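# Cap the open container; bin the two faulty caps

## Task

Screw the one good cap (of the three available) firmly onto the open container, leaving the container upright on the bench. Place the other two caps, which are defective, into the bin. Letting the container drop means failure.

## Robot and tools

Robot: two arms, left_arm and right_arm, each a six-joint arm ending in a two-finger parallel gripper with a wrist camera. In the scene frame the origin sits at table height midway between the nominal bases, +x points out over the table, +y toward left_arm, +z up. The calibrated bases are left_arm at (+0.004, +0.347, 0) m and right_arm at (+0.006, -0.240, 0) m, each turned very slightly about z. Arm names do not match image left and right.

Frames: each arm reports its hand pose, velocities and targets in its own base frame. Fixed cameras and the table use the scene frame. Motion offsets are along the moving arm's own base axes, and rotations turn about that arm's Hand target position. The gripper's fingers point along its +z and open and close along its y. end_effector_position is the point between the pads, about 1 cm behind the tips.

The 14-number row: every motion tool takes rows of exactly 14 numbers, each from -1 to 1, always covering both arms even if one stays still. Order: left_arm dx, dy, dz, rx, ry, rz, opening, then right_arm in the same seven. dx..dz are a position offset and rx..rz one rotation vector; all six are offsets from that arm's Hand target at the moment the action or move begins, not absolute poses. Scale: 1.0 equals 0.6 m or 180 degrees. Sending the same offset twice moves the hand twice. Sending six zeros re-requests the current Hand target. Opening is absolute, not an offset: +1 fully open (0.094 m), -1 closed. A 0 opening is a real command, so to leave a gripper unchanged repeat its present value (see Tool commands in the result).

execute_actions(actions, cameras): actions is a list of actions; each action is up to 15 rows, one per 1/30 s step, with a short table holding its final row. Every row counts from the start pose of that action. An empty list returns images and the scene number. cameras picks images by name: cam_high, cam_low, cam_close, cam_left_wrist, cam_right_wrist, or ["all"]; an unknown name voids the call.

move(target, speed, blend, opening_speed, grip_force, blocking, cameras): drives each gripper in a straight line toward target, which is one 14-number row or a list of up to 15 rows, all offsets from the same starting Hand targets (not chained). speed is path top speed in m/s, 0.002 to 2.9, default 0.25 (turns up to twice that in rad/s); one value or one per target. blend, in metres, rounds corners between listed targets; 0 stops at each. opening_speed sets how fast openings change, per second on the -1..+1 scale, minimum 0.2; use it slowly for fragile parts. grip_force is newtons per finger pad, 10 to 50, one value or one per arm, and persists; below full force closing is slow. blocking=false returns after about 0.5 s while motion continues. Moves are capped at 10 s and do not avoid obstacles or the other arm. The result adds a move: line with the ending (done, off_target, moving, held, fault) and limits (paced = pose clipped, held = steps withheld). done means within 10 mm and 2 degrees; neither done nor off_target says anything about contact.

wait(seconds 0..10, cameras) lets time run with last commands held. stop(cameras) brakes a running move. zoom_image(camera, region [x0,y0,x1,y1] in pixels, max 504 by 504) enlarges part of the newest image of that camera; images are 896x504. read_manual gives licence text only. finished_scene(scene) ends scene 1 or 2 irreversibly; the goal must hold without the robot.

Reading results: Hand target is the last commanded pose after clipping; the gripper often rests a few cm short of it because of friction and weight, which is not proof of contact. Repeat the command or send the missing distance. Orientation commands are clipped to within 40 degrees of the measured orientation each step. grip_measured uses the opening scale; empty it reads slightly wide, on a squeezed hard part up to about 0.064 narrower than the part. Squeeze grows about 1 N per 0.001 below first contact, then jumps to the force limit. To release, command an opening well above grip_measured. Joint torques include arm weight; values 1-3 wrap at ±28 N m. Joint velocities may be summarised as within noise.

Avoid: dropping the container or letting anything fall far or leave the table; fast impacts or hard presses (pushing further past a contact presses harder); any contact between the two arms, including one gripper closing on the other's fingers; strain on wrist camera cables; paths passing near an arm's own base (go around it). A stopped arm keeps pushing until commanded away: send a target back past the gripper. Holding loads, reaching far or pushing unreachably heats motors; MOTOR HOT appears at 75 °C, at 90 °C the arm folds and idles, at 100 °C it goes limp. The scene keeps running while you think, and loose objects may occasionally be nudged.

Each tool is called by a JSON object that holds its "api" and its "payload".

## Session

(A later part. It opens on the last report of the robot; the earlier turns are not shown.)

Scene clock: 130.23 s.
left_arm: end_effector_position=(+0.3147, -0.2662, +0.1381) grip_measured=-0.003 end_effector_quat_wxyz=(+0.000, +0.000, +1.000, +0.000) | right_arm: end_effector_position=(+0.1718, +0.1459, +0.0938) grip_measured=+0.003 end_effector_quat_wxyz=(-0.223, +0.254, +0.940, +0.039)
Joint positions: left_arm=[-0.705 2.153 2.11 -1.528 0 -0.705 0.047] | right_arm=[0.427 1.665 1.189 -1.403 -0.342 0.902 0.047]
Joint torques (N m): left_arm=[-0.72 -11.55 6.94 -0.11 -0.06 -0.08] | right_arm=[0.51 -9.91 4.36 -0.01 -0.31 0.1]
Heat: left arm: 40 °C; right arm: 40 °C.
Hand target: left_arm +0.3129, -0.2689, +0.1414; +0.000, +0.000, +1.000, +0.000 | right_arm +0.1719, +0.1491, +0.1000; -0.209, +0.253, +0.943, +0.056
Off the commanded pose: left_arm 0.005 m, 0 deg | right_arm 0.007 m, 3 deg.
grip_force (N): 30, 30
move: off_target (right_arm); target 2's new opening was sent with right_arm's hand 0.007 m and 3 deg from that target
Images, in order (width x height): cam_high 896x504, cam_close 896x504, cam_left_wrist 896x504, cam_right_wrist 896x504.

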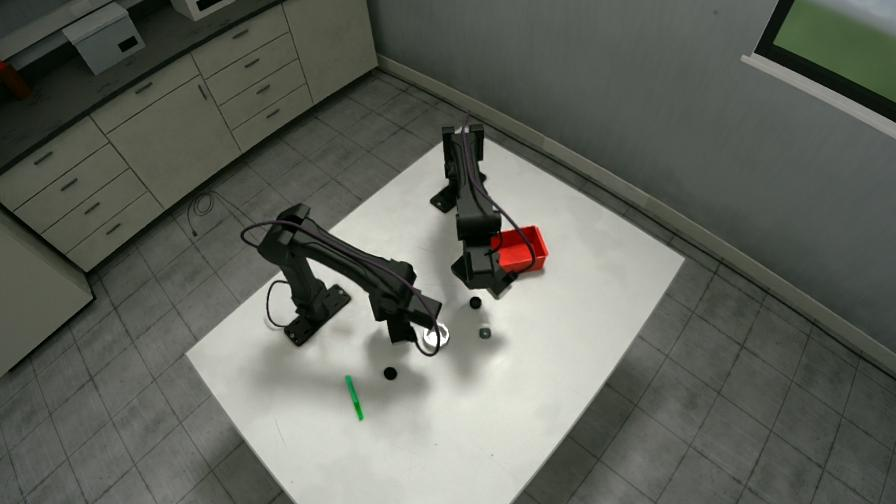

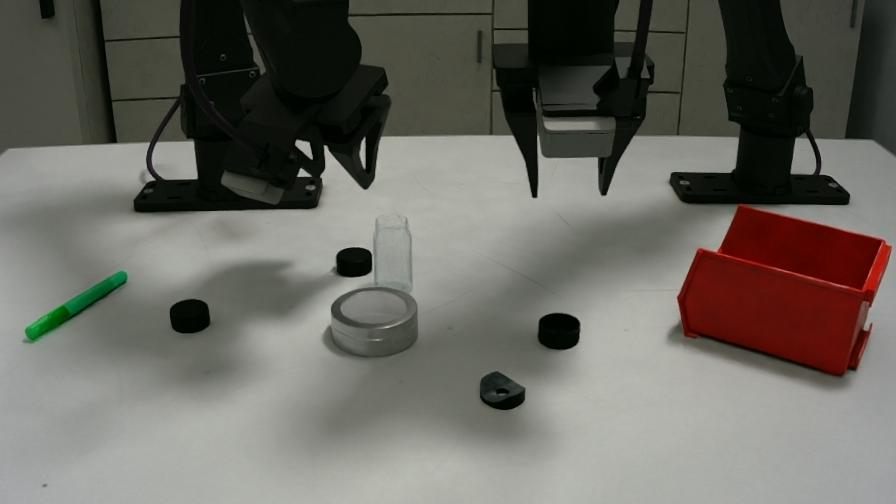

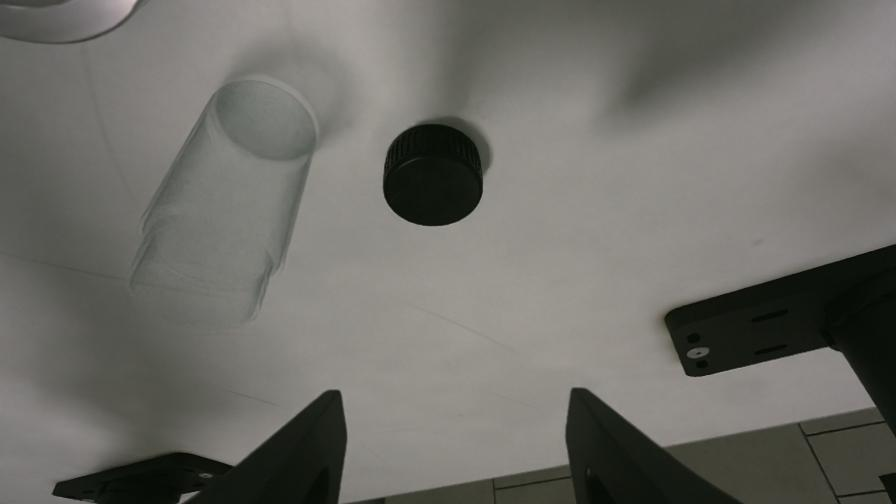

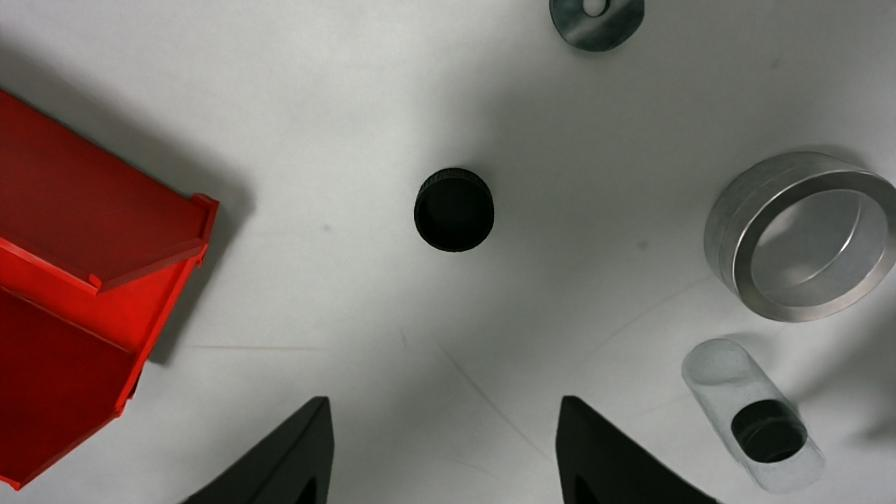

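{"api": "move", "payload": {"target": [0, 0, 0, 0, 0, 0, 0.0, -0.0038, 0.006, -0.09, 0, 0, 0, 0.0], "speed": 0.08, "cameras": ["cam_close", "cam_left_wrist"]}}

Scene clock: 133.17 s.
left_arm: end_effector_position=(+0.3147, -0.2662, +0.1381) grip_measured=-0.003 end_effector_quat_wxyz=(+0.000, +0.000, +1.000, +0.000) | right_arm: end_effector_position=(+0.1711, +0.1496, +0.0501) grip_measured=+0.003 end_effector_quat_wxyz=(-0.204, +0.253, +0.944, +0.055)
Joint positions: left_arm=[-0.705 2.153 2.11 -1.528 0 -0.705 0.047] | right_arm=[0.441 1.673 1.03 -1.181 -0.347 0.92 0.047]
Joint torques (N m): left_arm=[-0.73 -11.55 6.94 -0.1 -0.05 -0.08] | right_arm=[0.73 -5.01 4.33 0.15 -0.3 0.06]
Heat: left arm: 40 °C; right arm: 40 °C.
Hand target: left_arm +0.3129, -0.2689, +0.1414; +0.000, +0.000, +1.000, +0.000 | right_arm +0.1697, +0.1527, +0.0460; -0.209, +0.253, +0.943, +0.056
Off the commanded pose: left_arm 0.005 m, 0 deg | right_arm 0.005 m, 1 deg.
grip_force (N): 30, 30
move: done
Images, in order (width x height): cam_close 896x504, cam_left_wrist 896x504.

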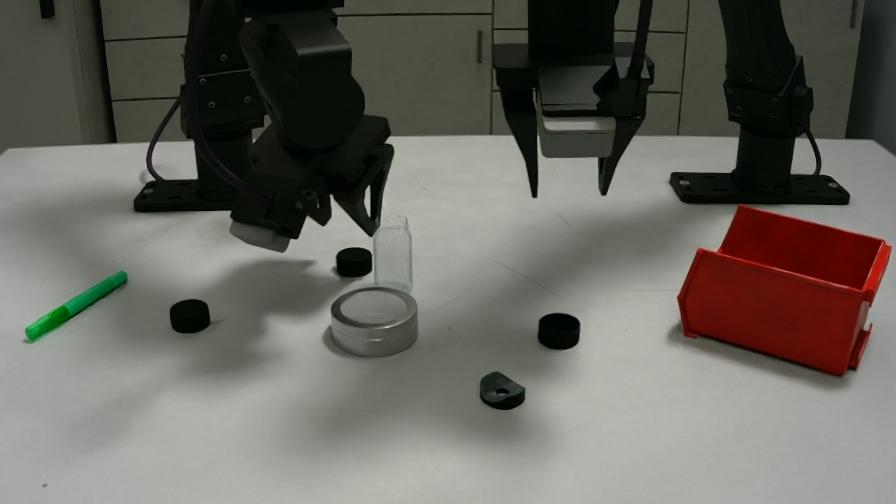

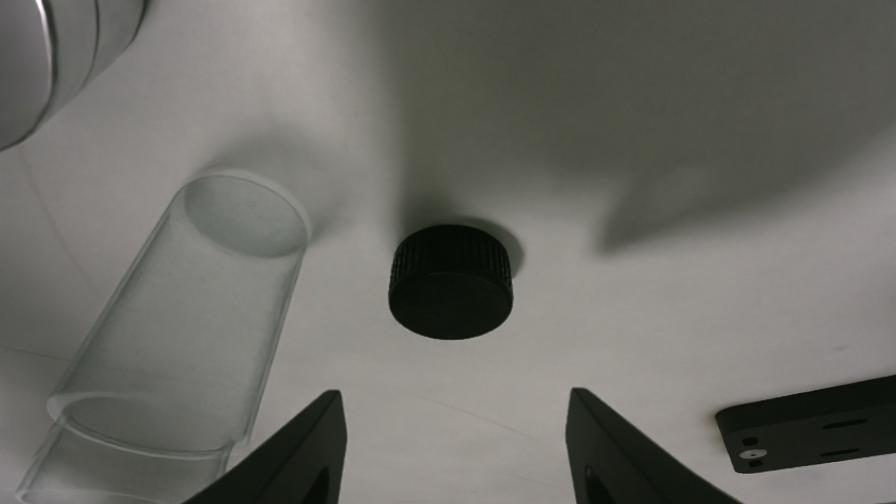

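{"api": "move", "payload": {"target": [0, 0, 0, 0, 0, 0, 0.0, -0.0035, 0.0006, -0.0558, 0, 0, 0, 0.0], "speed": 0.05, "cameras": ["cam_close", "cam_left_wrist"]}}

{"api": "zoom_image", "payload": {"camera": "cam_close", "region": [290, 190, 440, 310]}}

Scene clock: 135.43 s.
left_arm: end_effector_position=(+0.3147, -0.2662, +0.1381) grip_measured=-0.003 end_effector_quat_wxyz=(+0.000, +0.000, +1.000, +0.000) | right_arm: end_effector_position=(+0.1693, +0.1501, +0.0165) grip_measured=+0.003 end_effector_quat_wxyz=(-0.205, +0.253, +0.944, +0.055)
Joint positions: left_arm=[-0.705 2.153 2.11 -1.528 0 -0.705 0.047] | right_arm=[0.445 1.73 0.945 -1.039 -0.348 0.925 0.047]
Joint torques (N m): left_arm=[-0.73 -11.55 6.93 -0.11 -0.06 -0.08] | right_arm=[0.77 -5.23 4.07 0.13 -0.31 0.07]
Heat: left arm: 40 °C; right arm: 39 °C.
Hand target: left_arm +0.3129, -0.2689, +0.1414; +0.000, +0.000, +1.000, +0.000 | right_arm +0.1675, +0.1530, +0.0125; -0.209, +0.253, +0.943, +0.056
Off the commanded pose: left_arm 0.005 m, 0 deg | right_arm 0.005 m, 1 deg.
grip_force (N): 30, 30
move: done
Images, in order (width x height): cam_close 896x504, cam_left_wrist 896x504.

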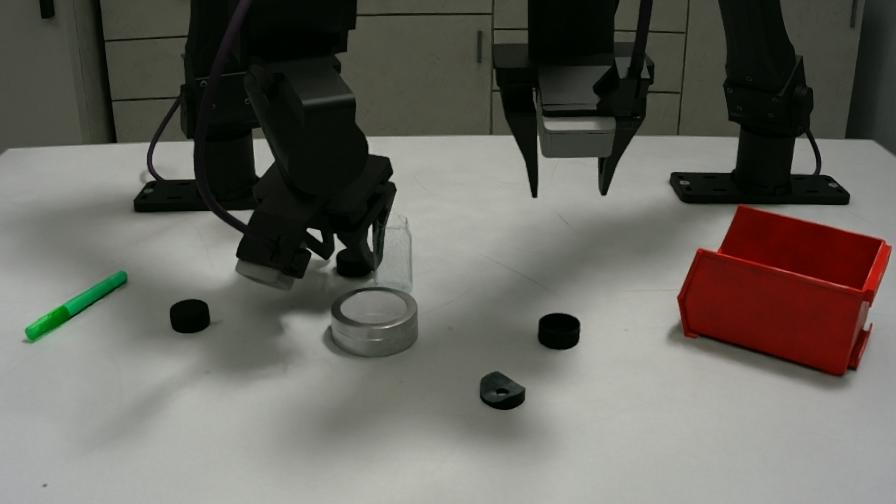

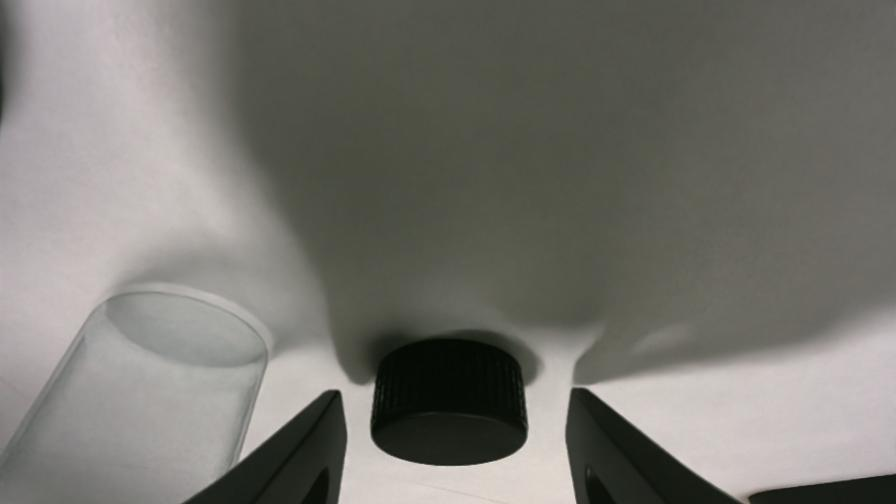

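Scaled by 3.360.

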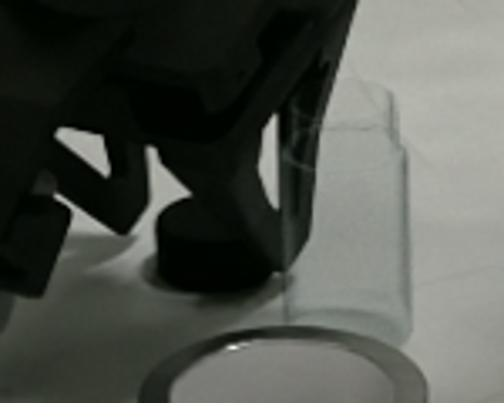

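{"api": "move", "payload": {"target": [0, 0, 0, 0, 0, 0, 0.0, 0, 0, 0, 0, 0, 0, -0.42], "speed": 0.05, "opening_speed": 0.6, "cameras": ["cam_left_wrist"]}}

Scene clock: 137.07 s.
left_arm: end_effector_position=(+0.3147, -0.2662, +0.1381) grip_measured=-0.003 end_effector_quat_wxyz=(+0.000, +0.000, +1.000, +0.000) | right_arm: end_effector_position=(+0.1694, +0.1502, +0.0165) grip_measured=-0.353 end_effector_quat_wxyz=(-0.205, +0.253, +0.944, +0.055)
Joint positions: left_arm=[-0.705 2.153 2.11 -1.528 0 -0.705 0.047] | right_arm=[0.445 1.73 0.945 -1.038 -0.349 0.925 0.03]
Joint torques (N m): left_arm=[-0.73 -11.54 6.93 -0.1 -0.06 -0.08] | right_arm=[0.76 -5.22 4.08 0.11 -0.3 0.08]
Heat: left arm: 40 °C; right arm: 39 °C.
Hand target: left_arm +0.3129, -0.2689, +0.1414; +0.000, +0.000, +1.000, +0.000 | right_arm +0.1675, +0.1530, +0.0125; -0.209, +0.253, +0.943, +0.056
Off the commanded pose: left_arm 0.005 m, 0 deg | right_arm 0.005 m, 1 deg.
grip_force (N): 30, 30
move: done
Images, in order (width x height): cam_left_wrist 896x504.

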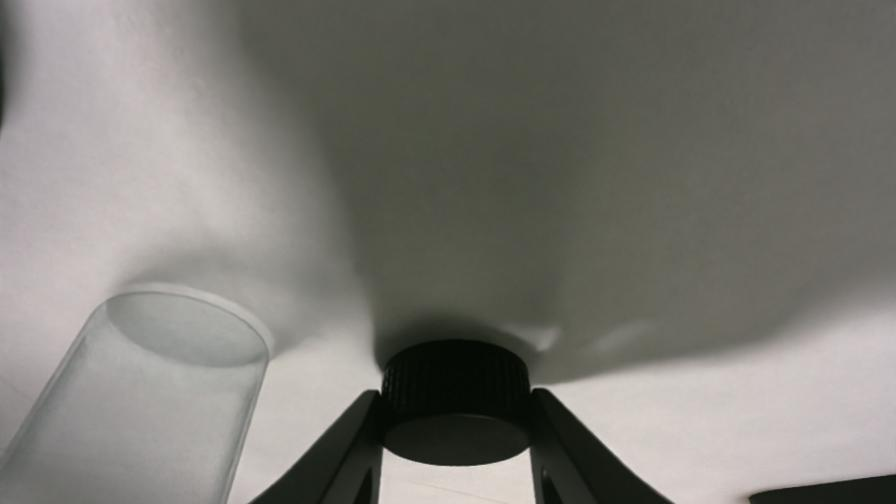

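{"api": "move", "payload": {"target": [[0, 0, 0, 0, 0, 0, 0.0, 0, 0, 0.2, 0, 0, 0, -0.42], [0, 0, 0, 0, 0, 0, 0.0, 0.1375, -0.255, 0.3125, 0, 0, 0, -0.42]], "speed": [0.08, 0.2], "blend": 0.03, "cameras": ["cam_close", "cam_left_wrist"]}}

Scene clock: 143.47 s.
left_arm: end_effector_position=(+0.3147, -0.2662, +0.1381) grip_measured=-0.003 end_effector_quat_wxyz=(+0.000, +0.000, +1.000, +0.000) | right_arm: end_effector_position=(+0.2482, +0.0023, +0.1889) grip_measured=-0.354 end_effector_quat_wxyz=(-0.027, +0.282, +0.955, +0.092)
Joint positions: left_arm=[-0.705 2.153 2.11 -1.528 0 -0.705 0.047] | right_arm=[-0.132 1.517 1.492 -1.571 -0.19 0.44 0.03]
Joint torques (N m): left_arm=[-0.75 -11.55 6.95 -0.11 -0.05 -0.08] | right_arm=[-0.03 -6.45 8.1 0.25 -0.03 -0.08]
Heat: left arm: 40 °C; right arm: 39 °C.
Hand target: left_arm +0.3129, -0.2689, +0.1414; +0.000, +0.000, +1.000, +0.000 | right_arm +0.2501, +0.0001, +0.2001; -0.209, +0.253, +0.943, +0.056
Off the commanded pose: left_arm 0.005 m, 0 deg | right_arm 0.011 m, 22 deg.
joint sent to its limit (right arm) — joint 4 (wrist pitch), lower limit. The joint targets are off in orientation, not in position.
grip_force (N): 30, 30
move: off_target (right_arm)
Images, in order (width x height): cam_close 896x504, cam_left_wrist 896x504.

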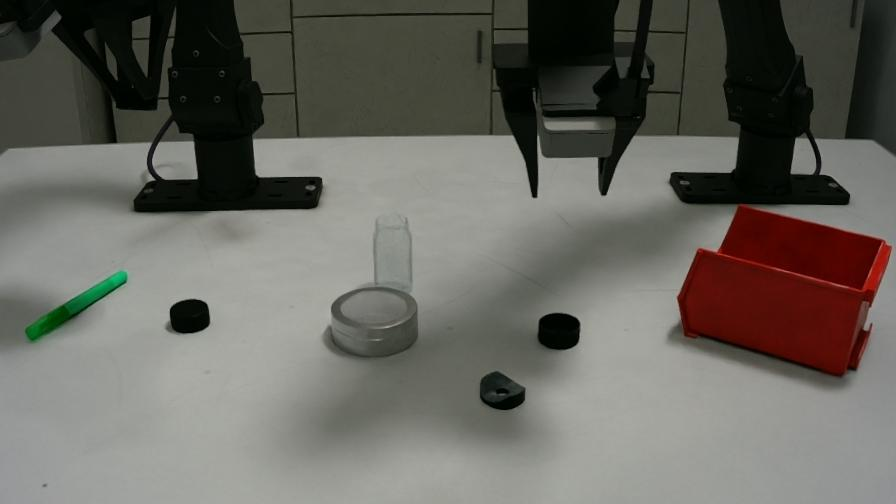

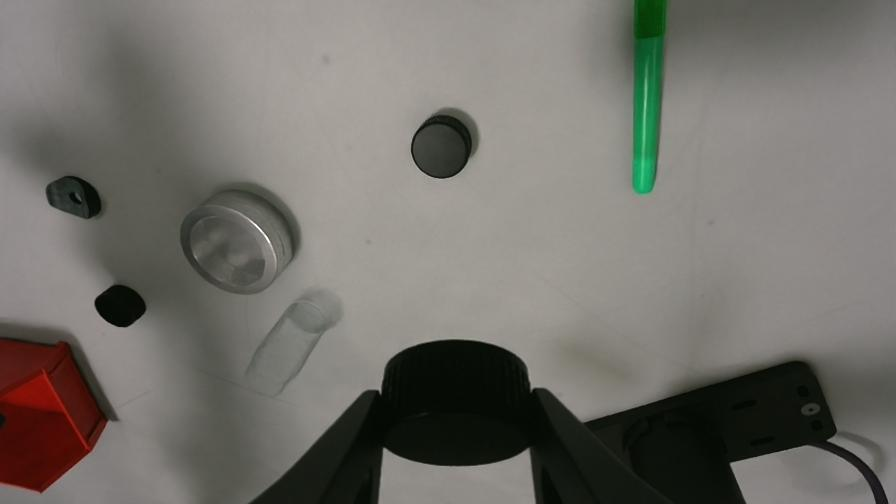

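{"api": "move", "payload": {"target": [[-0.0715, -0.1018, 0.0977, -0.1978, -0.4243, -0.2274, 1.0, 0.0332, -0.0168, -0.1918, 0, 0, 0, -0.42], [-0.152, -0.2115, -0.019, -0.1978, -0.4243, -0.2274, 1.0, 0.0332, -0.0168, -0.1918, 0, 0, 0, -0.42]], "speed": 0.15, "blend": 0.02, "cameras": ["cam_high", "cam_close", "cam_low", "cam_left_wrist", "cam_right_wrist"]}}

Scene clock: 151.17 s.
left_arm: end_effector_position=(+0.2219, -0.3930, +0.1331) grip_measured=+0.997 end_effector_quat_wxyz=(+0.597, +0.321, +0.681, -0.276) | right_arm: end_effector_position=(+0.2601, -0.0042, +0.0865) grip_measured=-0.354 end_effector_quat_wxyz=(-0.222, +0.251, +0.940, +0.057)
Joint positions: left_arm=[-1.179 1.758 0.529 1.087 -0.304 -0.035 0.094] | right_arm=[-0.134 1.944 1.492 -1.552 -0.165 0.351 0.03]
Joint torques (N m): left_arm=[-0.38 -6.02 5.26 1.89 -0.11 -0.1] | right_arm=[-0.98 -7.25 7.36 -0.22 0.02 -0.05]
Heat: left arm: 40 °C; right arm: 39 °C.
Hand target: left_arm +0.2218, -0.3957, +0.1299; +0.595, +0.319, +0.684, -0.277 | right_arm +0.2699, -0.0100, +0.0850; -0.209, +0.253, +0.943, +0.056
Off the commanded pose: left_arm 0.004 m, 0 deg | right_arm 0.012 m, 2 deg.
grip_force (N): 30, 30
move: off_target (right_arm)

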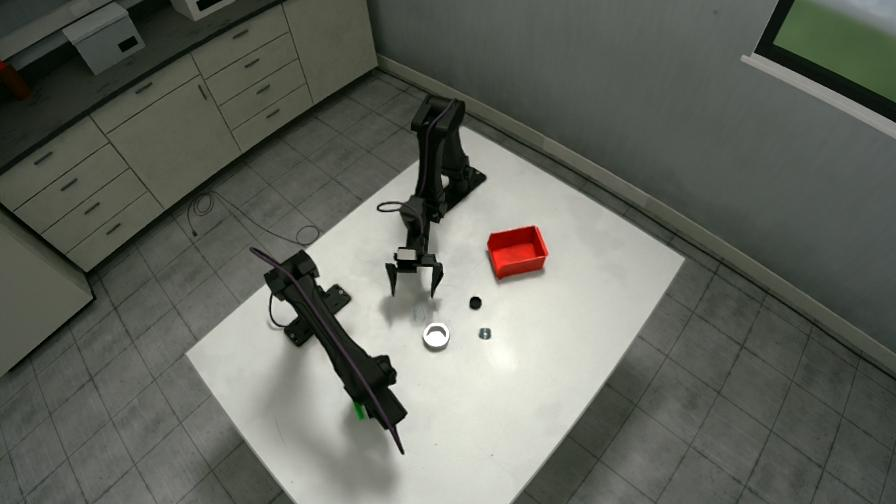

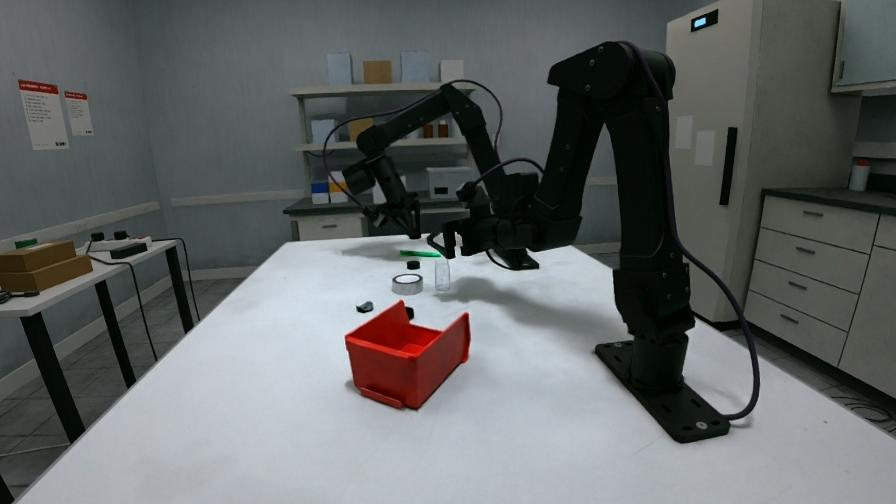

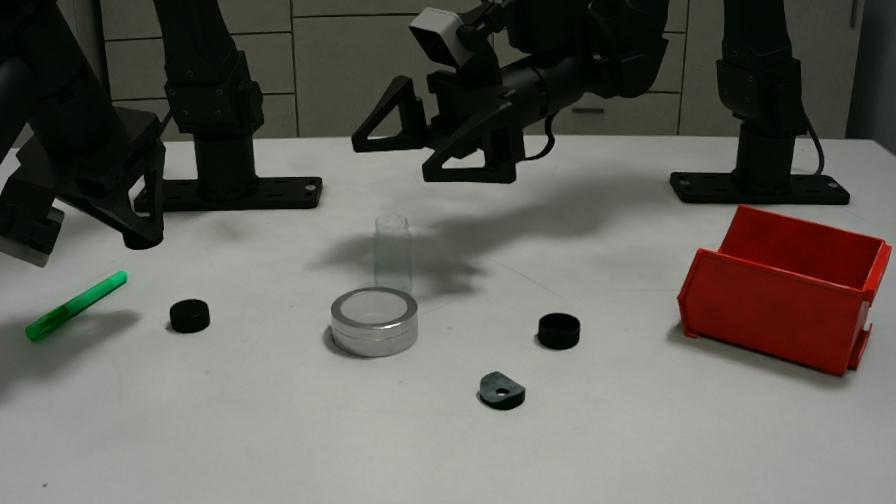

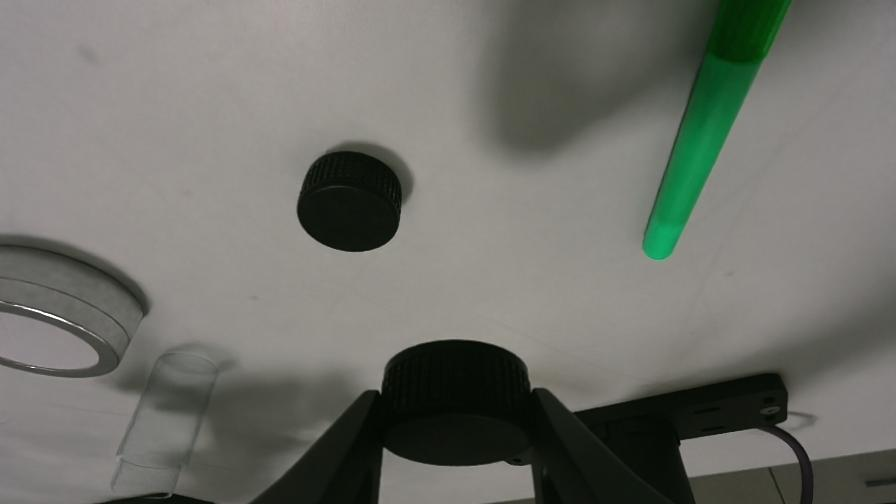

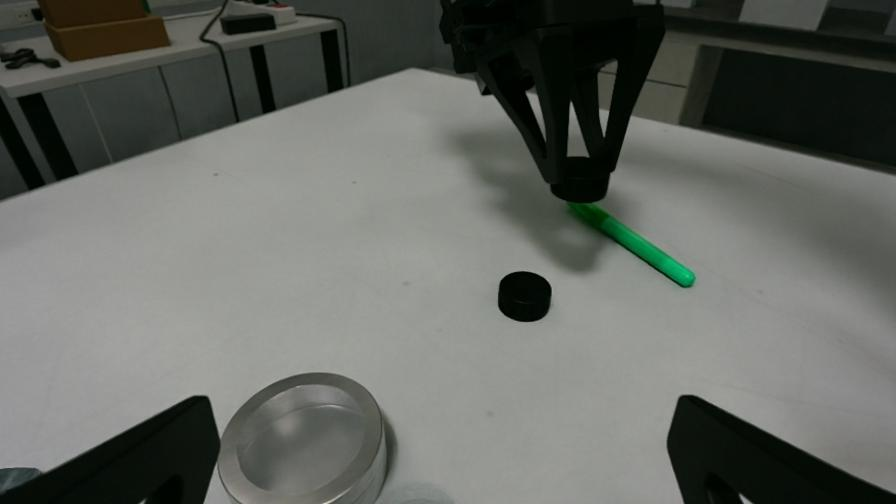

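{"api": "zoom_image", "payload": {"camera": "cam_right_wrist", "region": [340, 424, 500, 504]}}

{"api": "zoom_image", "payload": {"camera": "cam_close", "region": [340, 120, 540, 300]}}

Scaled by 3.150.

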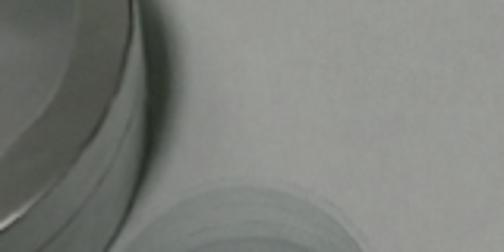

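Scaled by 2.520.

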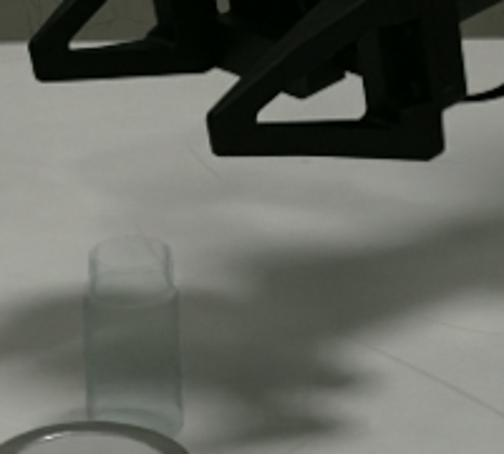

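{"api": "move", "payload": {"target": [0.0223, -0.003, -0.0833, 0, 0, 0, 1.0, 0, 0, 0, 0, 0, 0, -0.42], "speed": 0.08, "cameras": ["cam_close", "cam_right_wrist", "cam_left_wrist"]}}

Scene clock: 155.30 s.
left_arm: end_effector_position=(+0.2320, -0.3951, +0.0832) grip_measured=+0.997 end_effector_quat_wxyz=(+0.596, +0.319, +0.683, -0.275) | right_arm: end_effector_position=(+0.2601, -0.0042, +0.0865) grip_measured=-0.354 end_effector_quat_wxyz=(-0.222, +0.251, +0.940, +0.057)
Joint positions: left_arm=[-1.15 2.014 0.529 1.341 -0.278 -0.035 0.094] | right_arm=[-0.134 1.944 1.492 -1.552 -0.165 0.351 0.03]
Joint torques (N m): left_arm=[0.69 -6.76 4.53 1.87 0.01 -0.02] | right_arm=[-0.96 -7.28 7.35 -0.22 0.02 -0.06]
Heat: left arm: 40 °C; right arm: 39 °C.
Hand target: left_arm +0.2351, -0.3976, +0.0800; +0.595, +0.319, +0.684, -0.277 | right_arm +0.2699, -0.0100, +0.0850; -0.209, +0.253, +0.943, +0.056
Off the commanded pose: left_arm 0.005 m, 0 deg | right_arm 0.012 m, 1 deg.
grip_force (N): 30, 30
move: off_target (right_arm)
Images, in order (width x height): cam_close 896x504, cam_left_wrist 896x504, cam_right_wrist 896x504.

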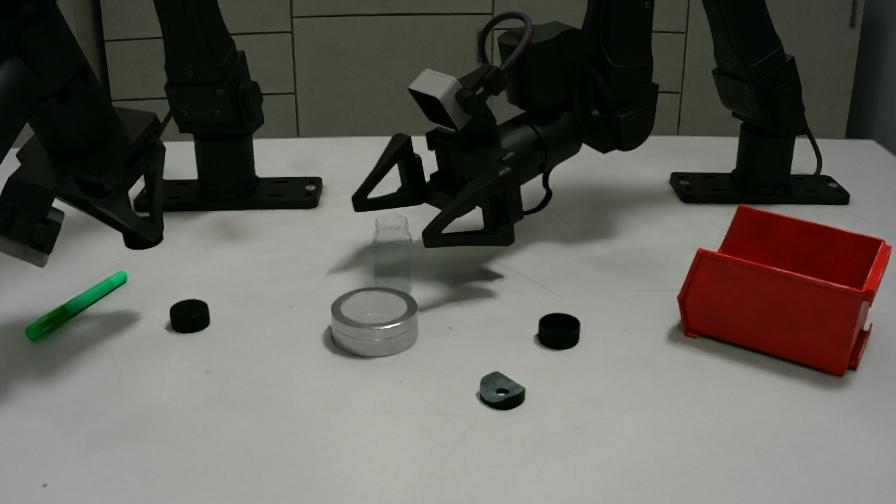

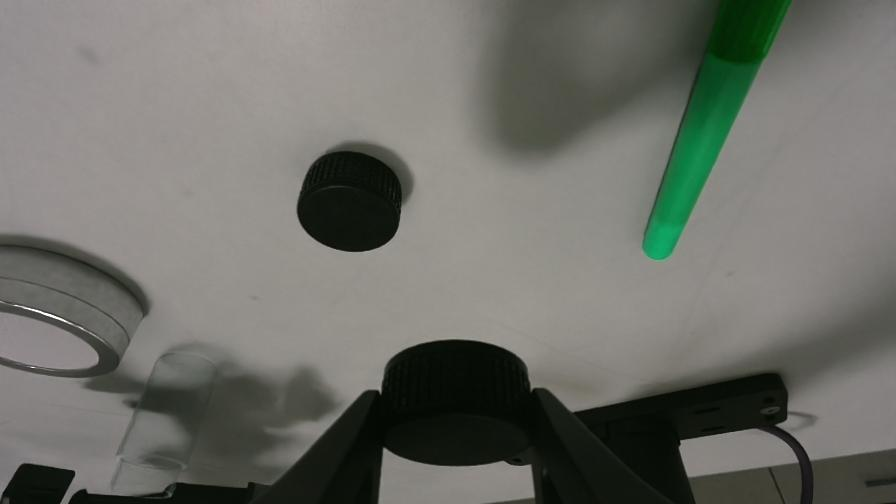

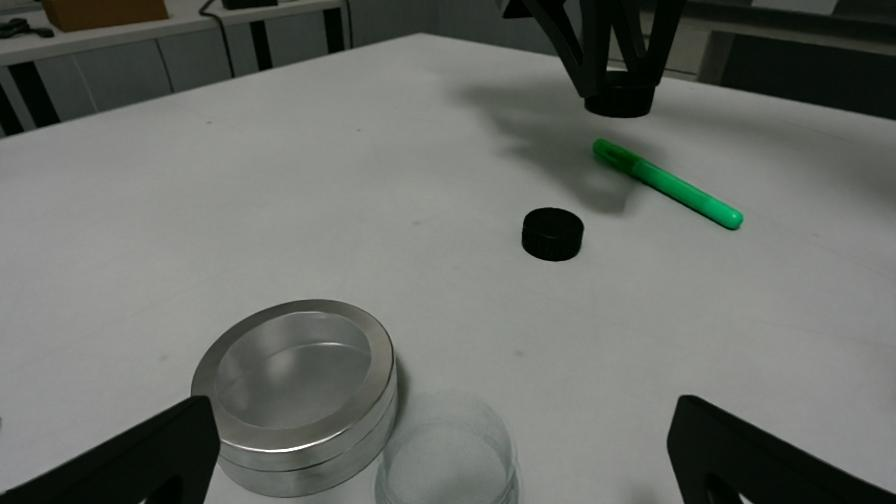

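{"api": "zoom_image", "payload": {"camera": "cam_right_wrist", "region": [340, 364, 540, 504]}}

{"api": "zoom_image", "payload": {"camera": "cam_close", "region": [340, 120, 540, 300]}}

Scaled by 2.520.

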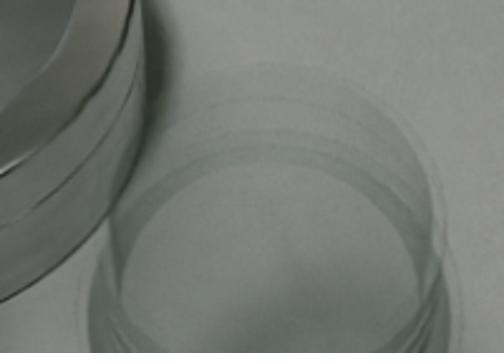

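Scaled by 2.520.

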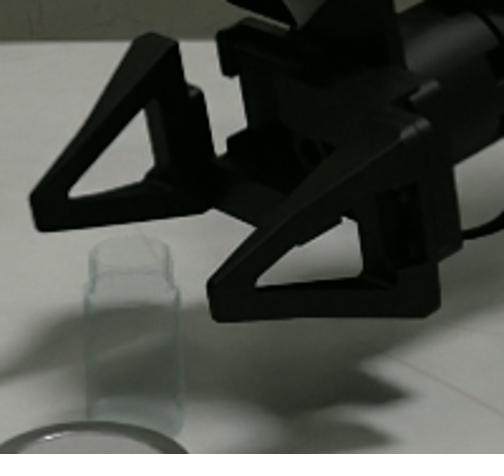

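{"api": "move", "payload": {"target": [0.002, -0.0023, -0.0608, 0, 0, 0, 1.0, 0, 0, 0, 0, 0, 0, -0.42], "speed": 0.06, "cameras": ["cam_close", "cam_right_wrist", "cam_left_wrist", "cam_low"]}}

{"api": "zoom_image", "payload": {"camera": "cam_close", "region": [340, 160, 540, 320]}}

{"api": "zoom_image", "payload": {"camera": "cam_right_wrist", "region": [340, 304, 560, 504]}}

Scene clock: 158.17 s.
left_arm: end_effector_position=(+0.2325, -0.3969, +0.0407) grip_measured=+0.997 end_effector_quat_wxyz=(+0.587, +0.327, +0.691, -0.268) | right_arm: end_effector_position=(+0.2601, -0.0042, +0.0865) grip_measured=-0.354 end_effector_quat_wxyz=(-0.222, +0.251, +0.940, +0.057)
Joint positions: left_arm=[-1.15 2.201 0.555 1.47 -0.276 -0.035 0.094] | right_arm=[-0.134 1.944 1.492 -1.552 -0.165 0.351 0.03]
Joint torques (N m): left_arm=[0.83 -7.17 3.59 2.28 0.01 -0.03] | right_arm=[-1.02 -7.24 7.38 -0.22 0.02 -0.04]
Heat: left arm: 40 °C; right arm: 39 °C.
Hand target: left_arm +0.2364, -0.3990, +0.0437; +0.595, +0.319, +0.684, -0.277 | right_arm +0.2699, -0.0100, +0.0850; -0.209, +0.253, +0.943, +0.056
Off the commanded pose: left_arm 0.005 m, 2 deg | right_arm 0.012 m, 1 deg.
grip_force (N): 30, 30
move: off_target (right_arm)
Images, in order (width x height): cam_low 896x504, cam_close 896x504, cam_left_wrist 896x504, cam_right_wrist 896x504.

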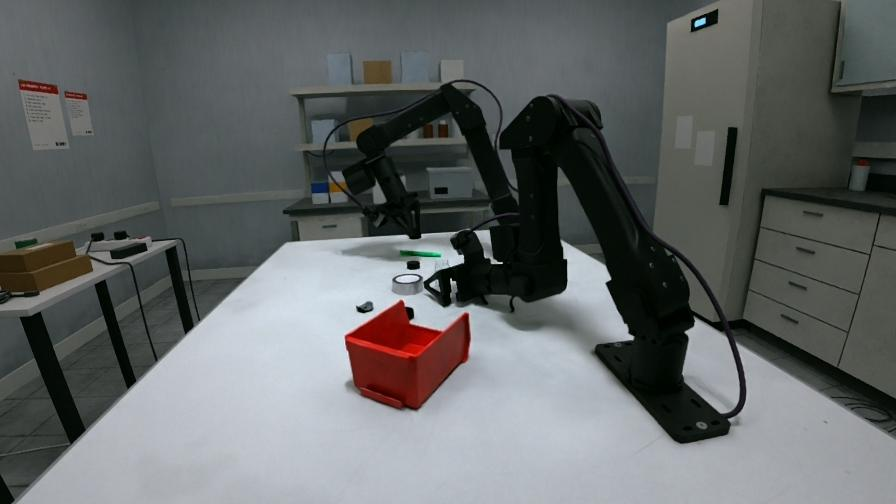

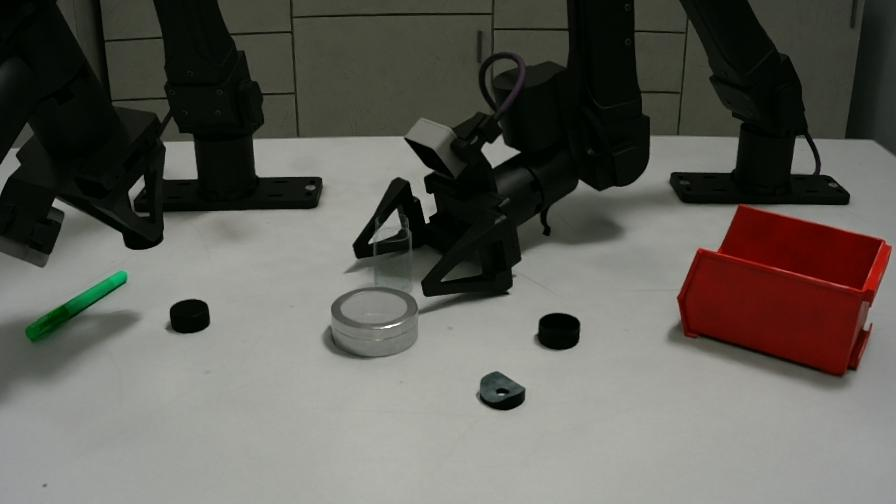

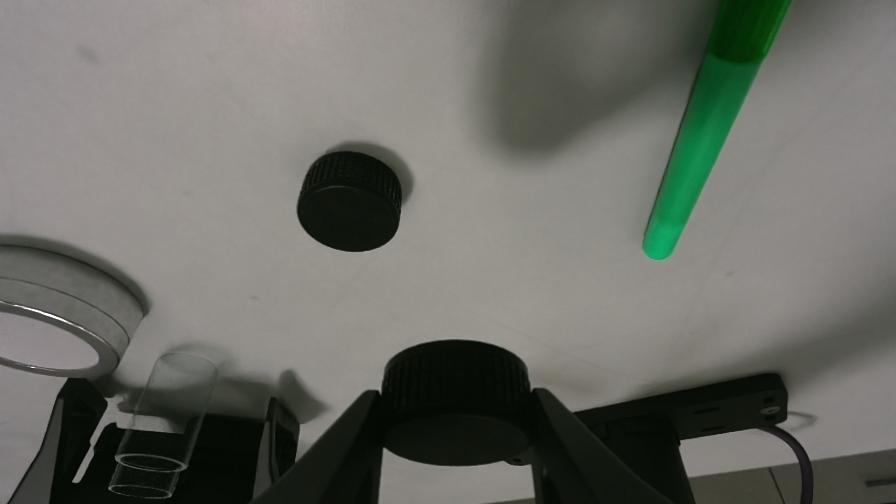

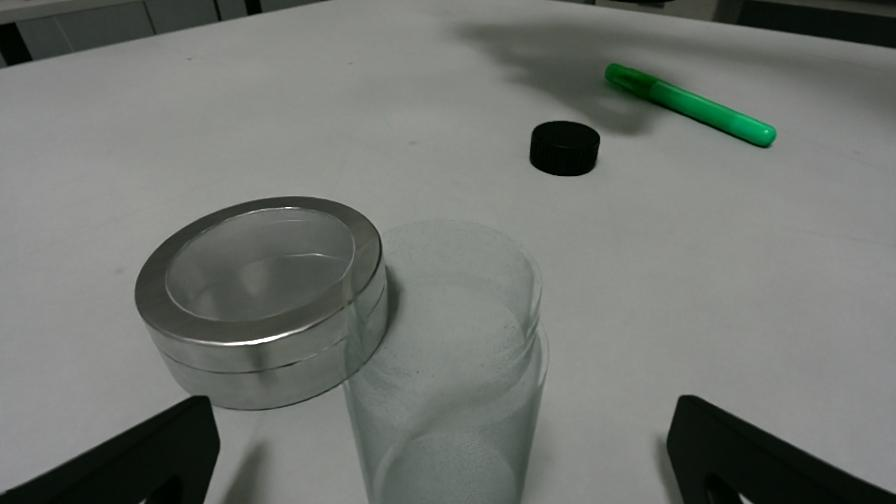

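Scaled by 2.520.

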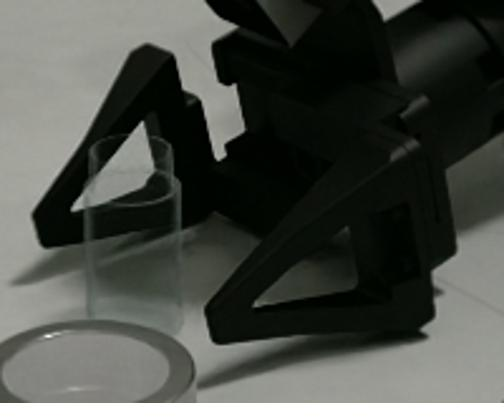

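Scaled by 2.291.

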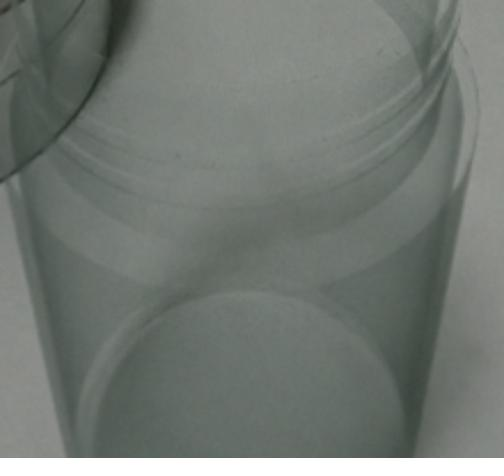

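{"api": "move", "payload": {"target": [0, 0, 0, 0, 0, 0, -0.4, 0, 0, 0, 0, 0, 0, -0.42], "speed": 0.06, "opening_speed": 0.35, "grip_force": [25, 30], "cameras": ["cam_close", "cam_right_wrist", "cam_left_wrist"]}}

Scene clock: 166.17 s.
left_arm: end_effector_position=(+0.2324, -0.3969, +0.0407) grip_measured=-0.308 end_effector_quat_wxyz=(+0.587, +0.327, +0.691, -0.268) | right_arm: end_effector_position=(+0.2601, -0.0042, +0.0865) grip_measured=-0.354 end_effector_quat_wxyz=(-0.222, +0.251, +0.940, +0.057)
Joint positions: left_arm=[-1.15 2.201 0.555 1.47 -0.276 -0.035 0.033] | right_arm=[-0.134 1.944 1.492 -1.552 -0.165 0.351 0.03]
Joint torques (N m): left_arm=[0.81 -7.21 3.55 2.25 0.01 -0.03] | right_arm=[-0.99 -7.2 7.36 -0.22 0.01 -0.07]
Heat: left arm: 39 °C; right arm: 40 °C.
Hand target: left_arm +0.2363, -0.3990, +0.0437; +0.595, +0.319, +0.684, -0.277 | right_arm +0.2699, -0.0100, +0.0850; -0.209, +0.253, +0.943, +0.056
Off the commanded pose: left_arm 0.005 m, 2 deg | right_arm 0.012 m, 1 deg.
grip_force (N): 25, 30
move: off_target (right_arm)
Images, in order (width x height): cam_close 896x504, cam_left_wrist 896x504, cam_right_wrist 896x504.

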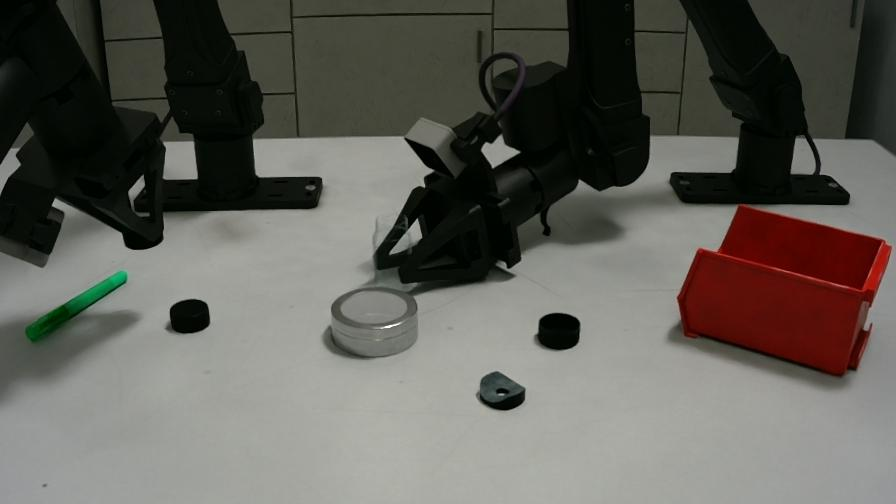

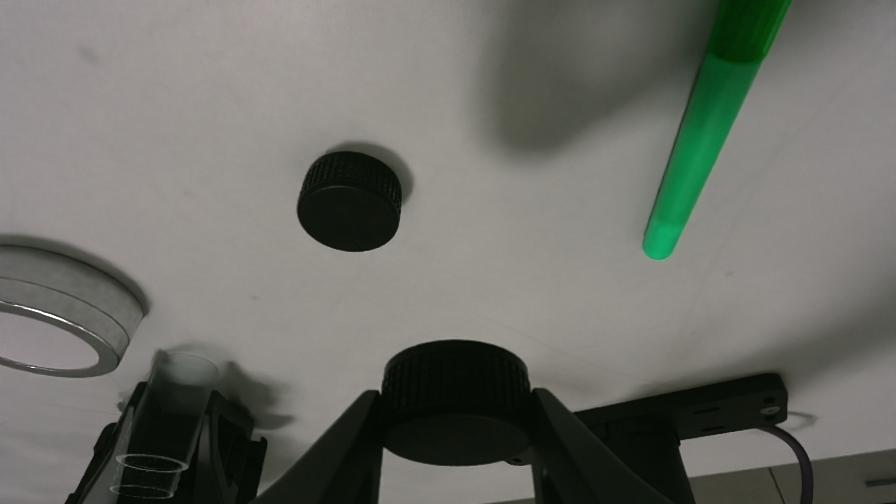

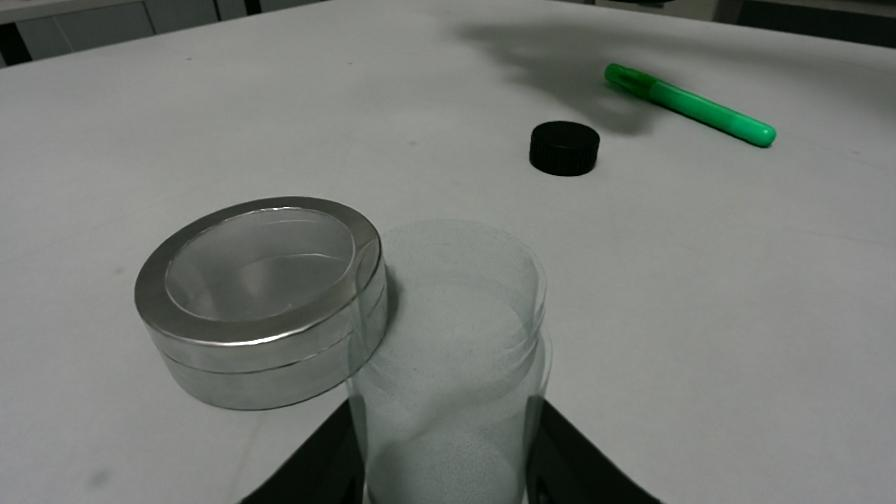

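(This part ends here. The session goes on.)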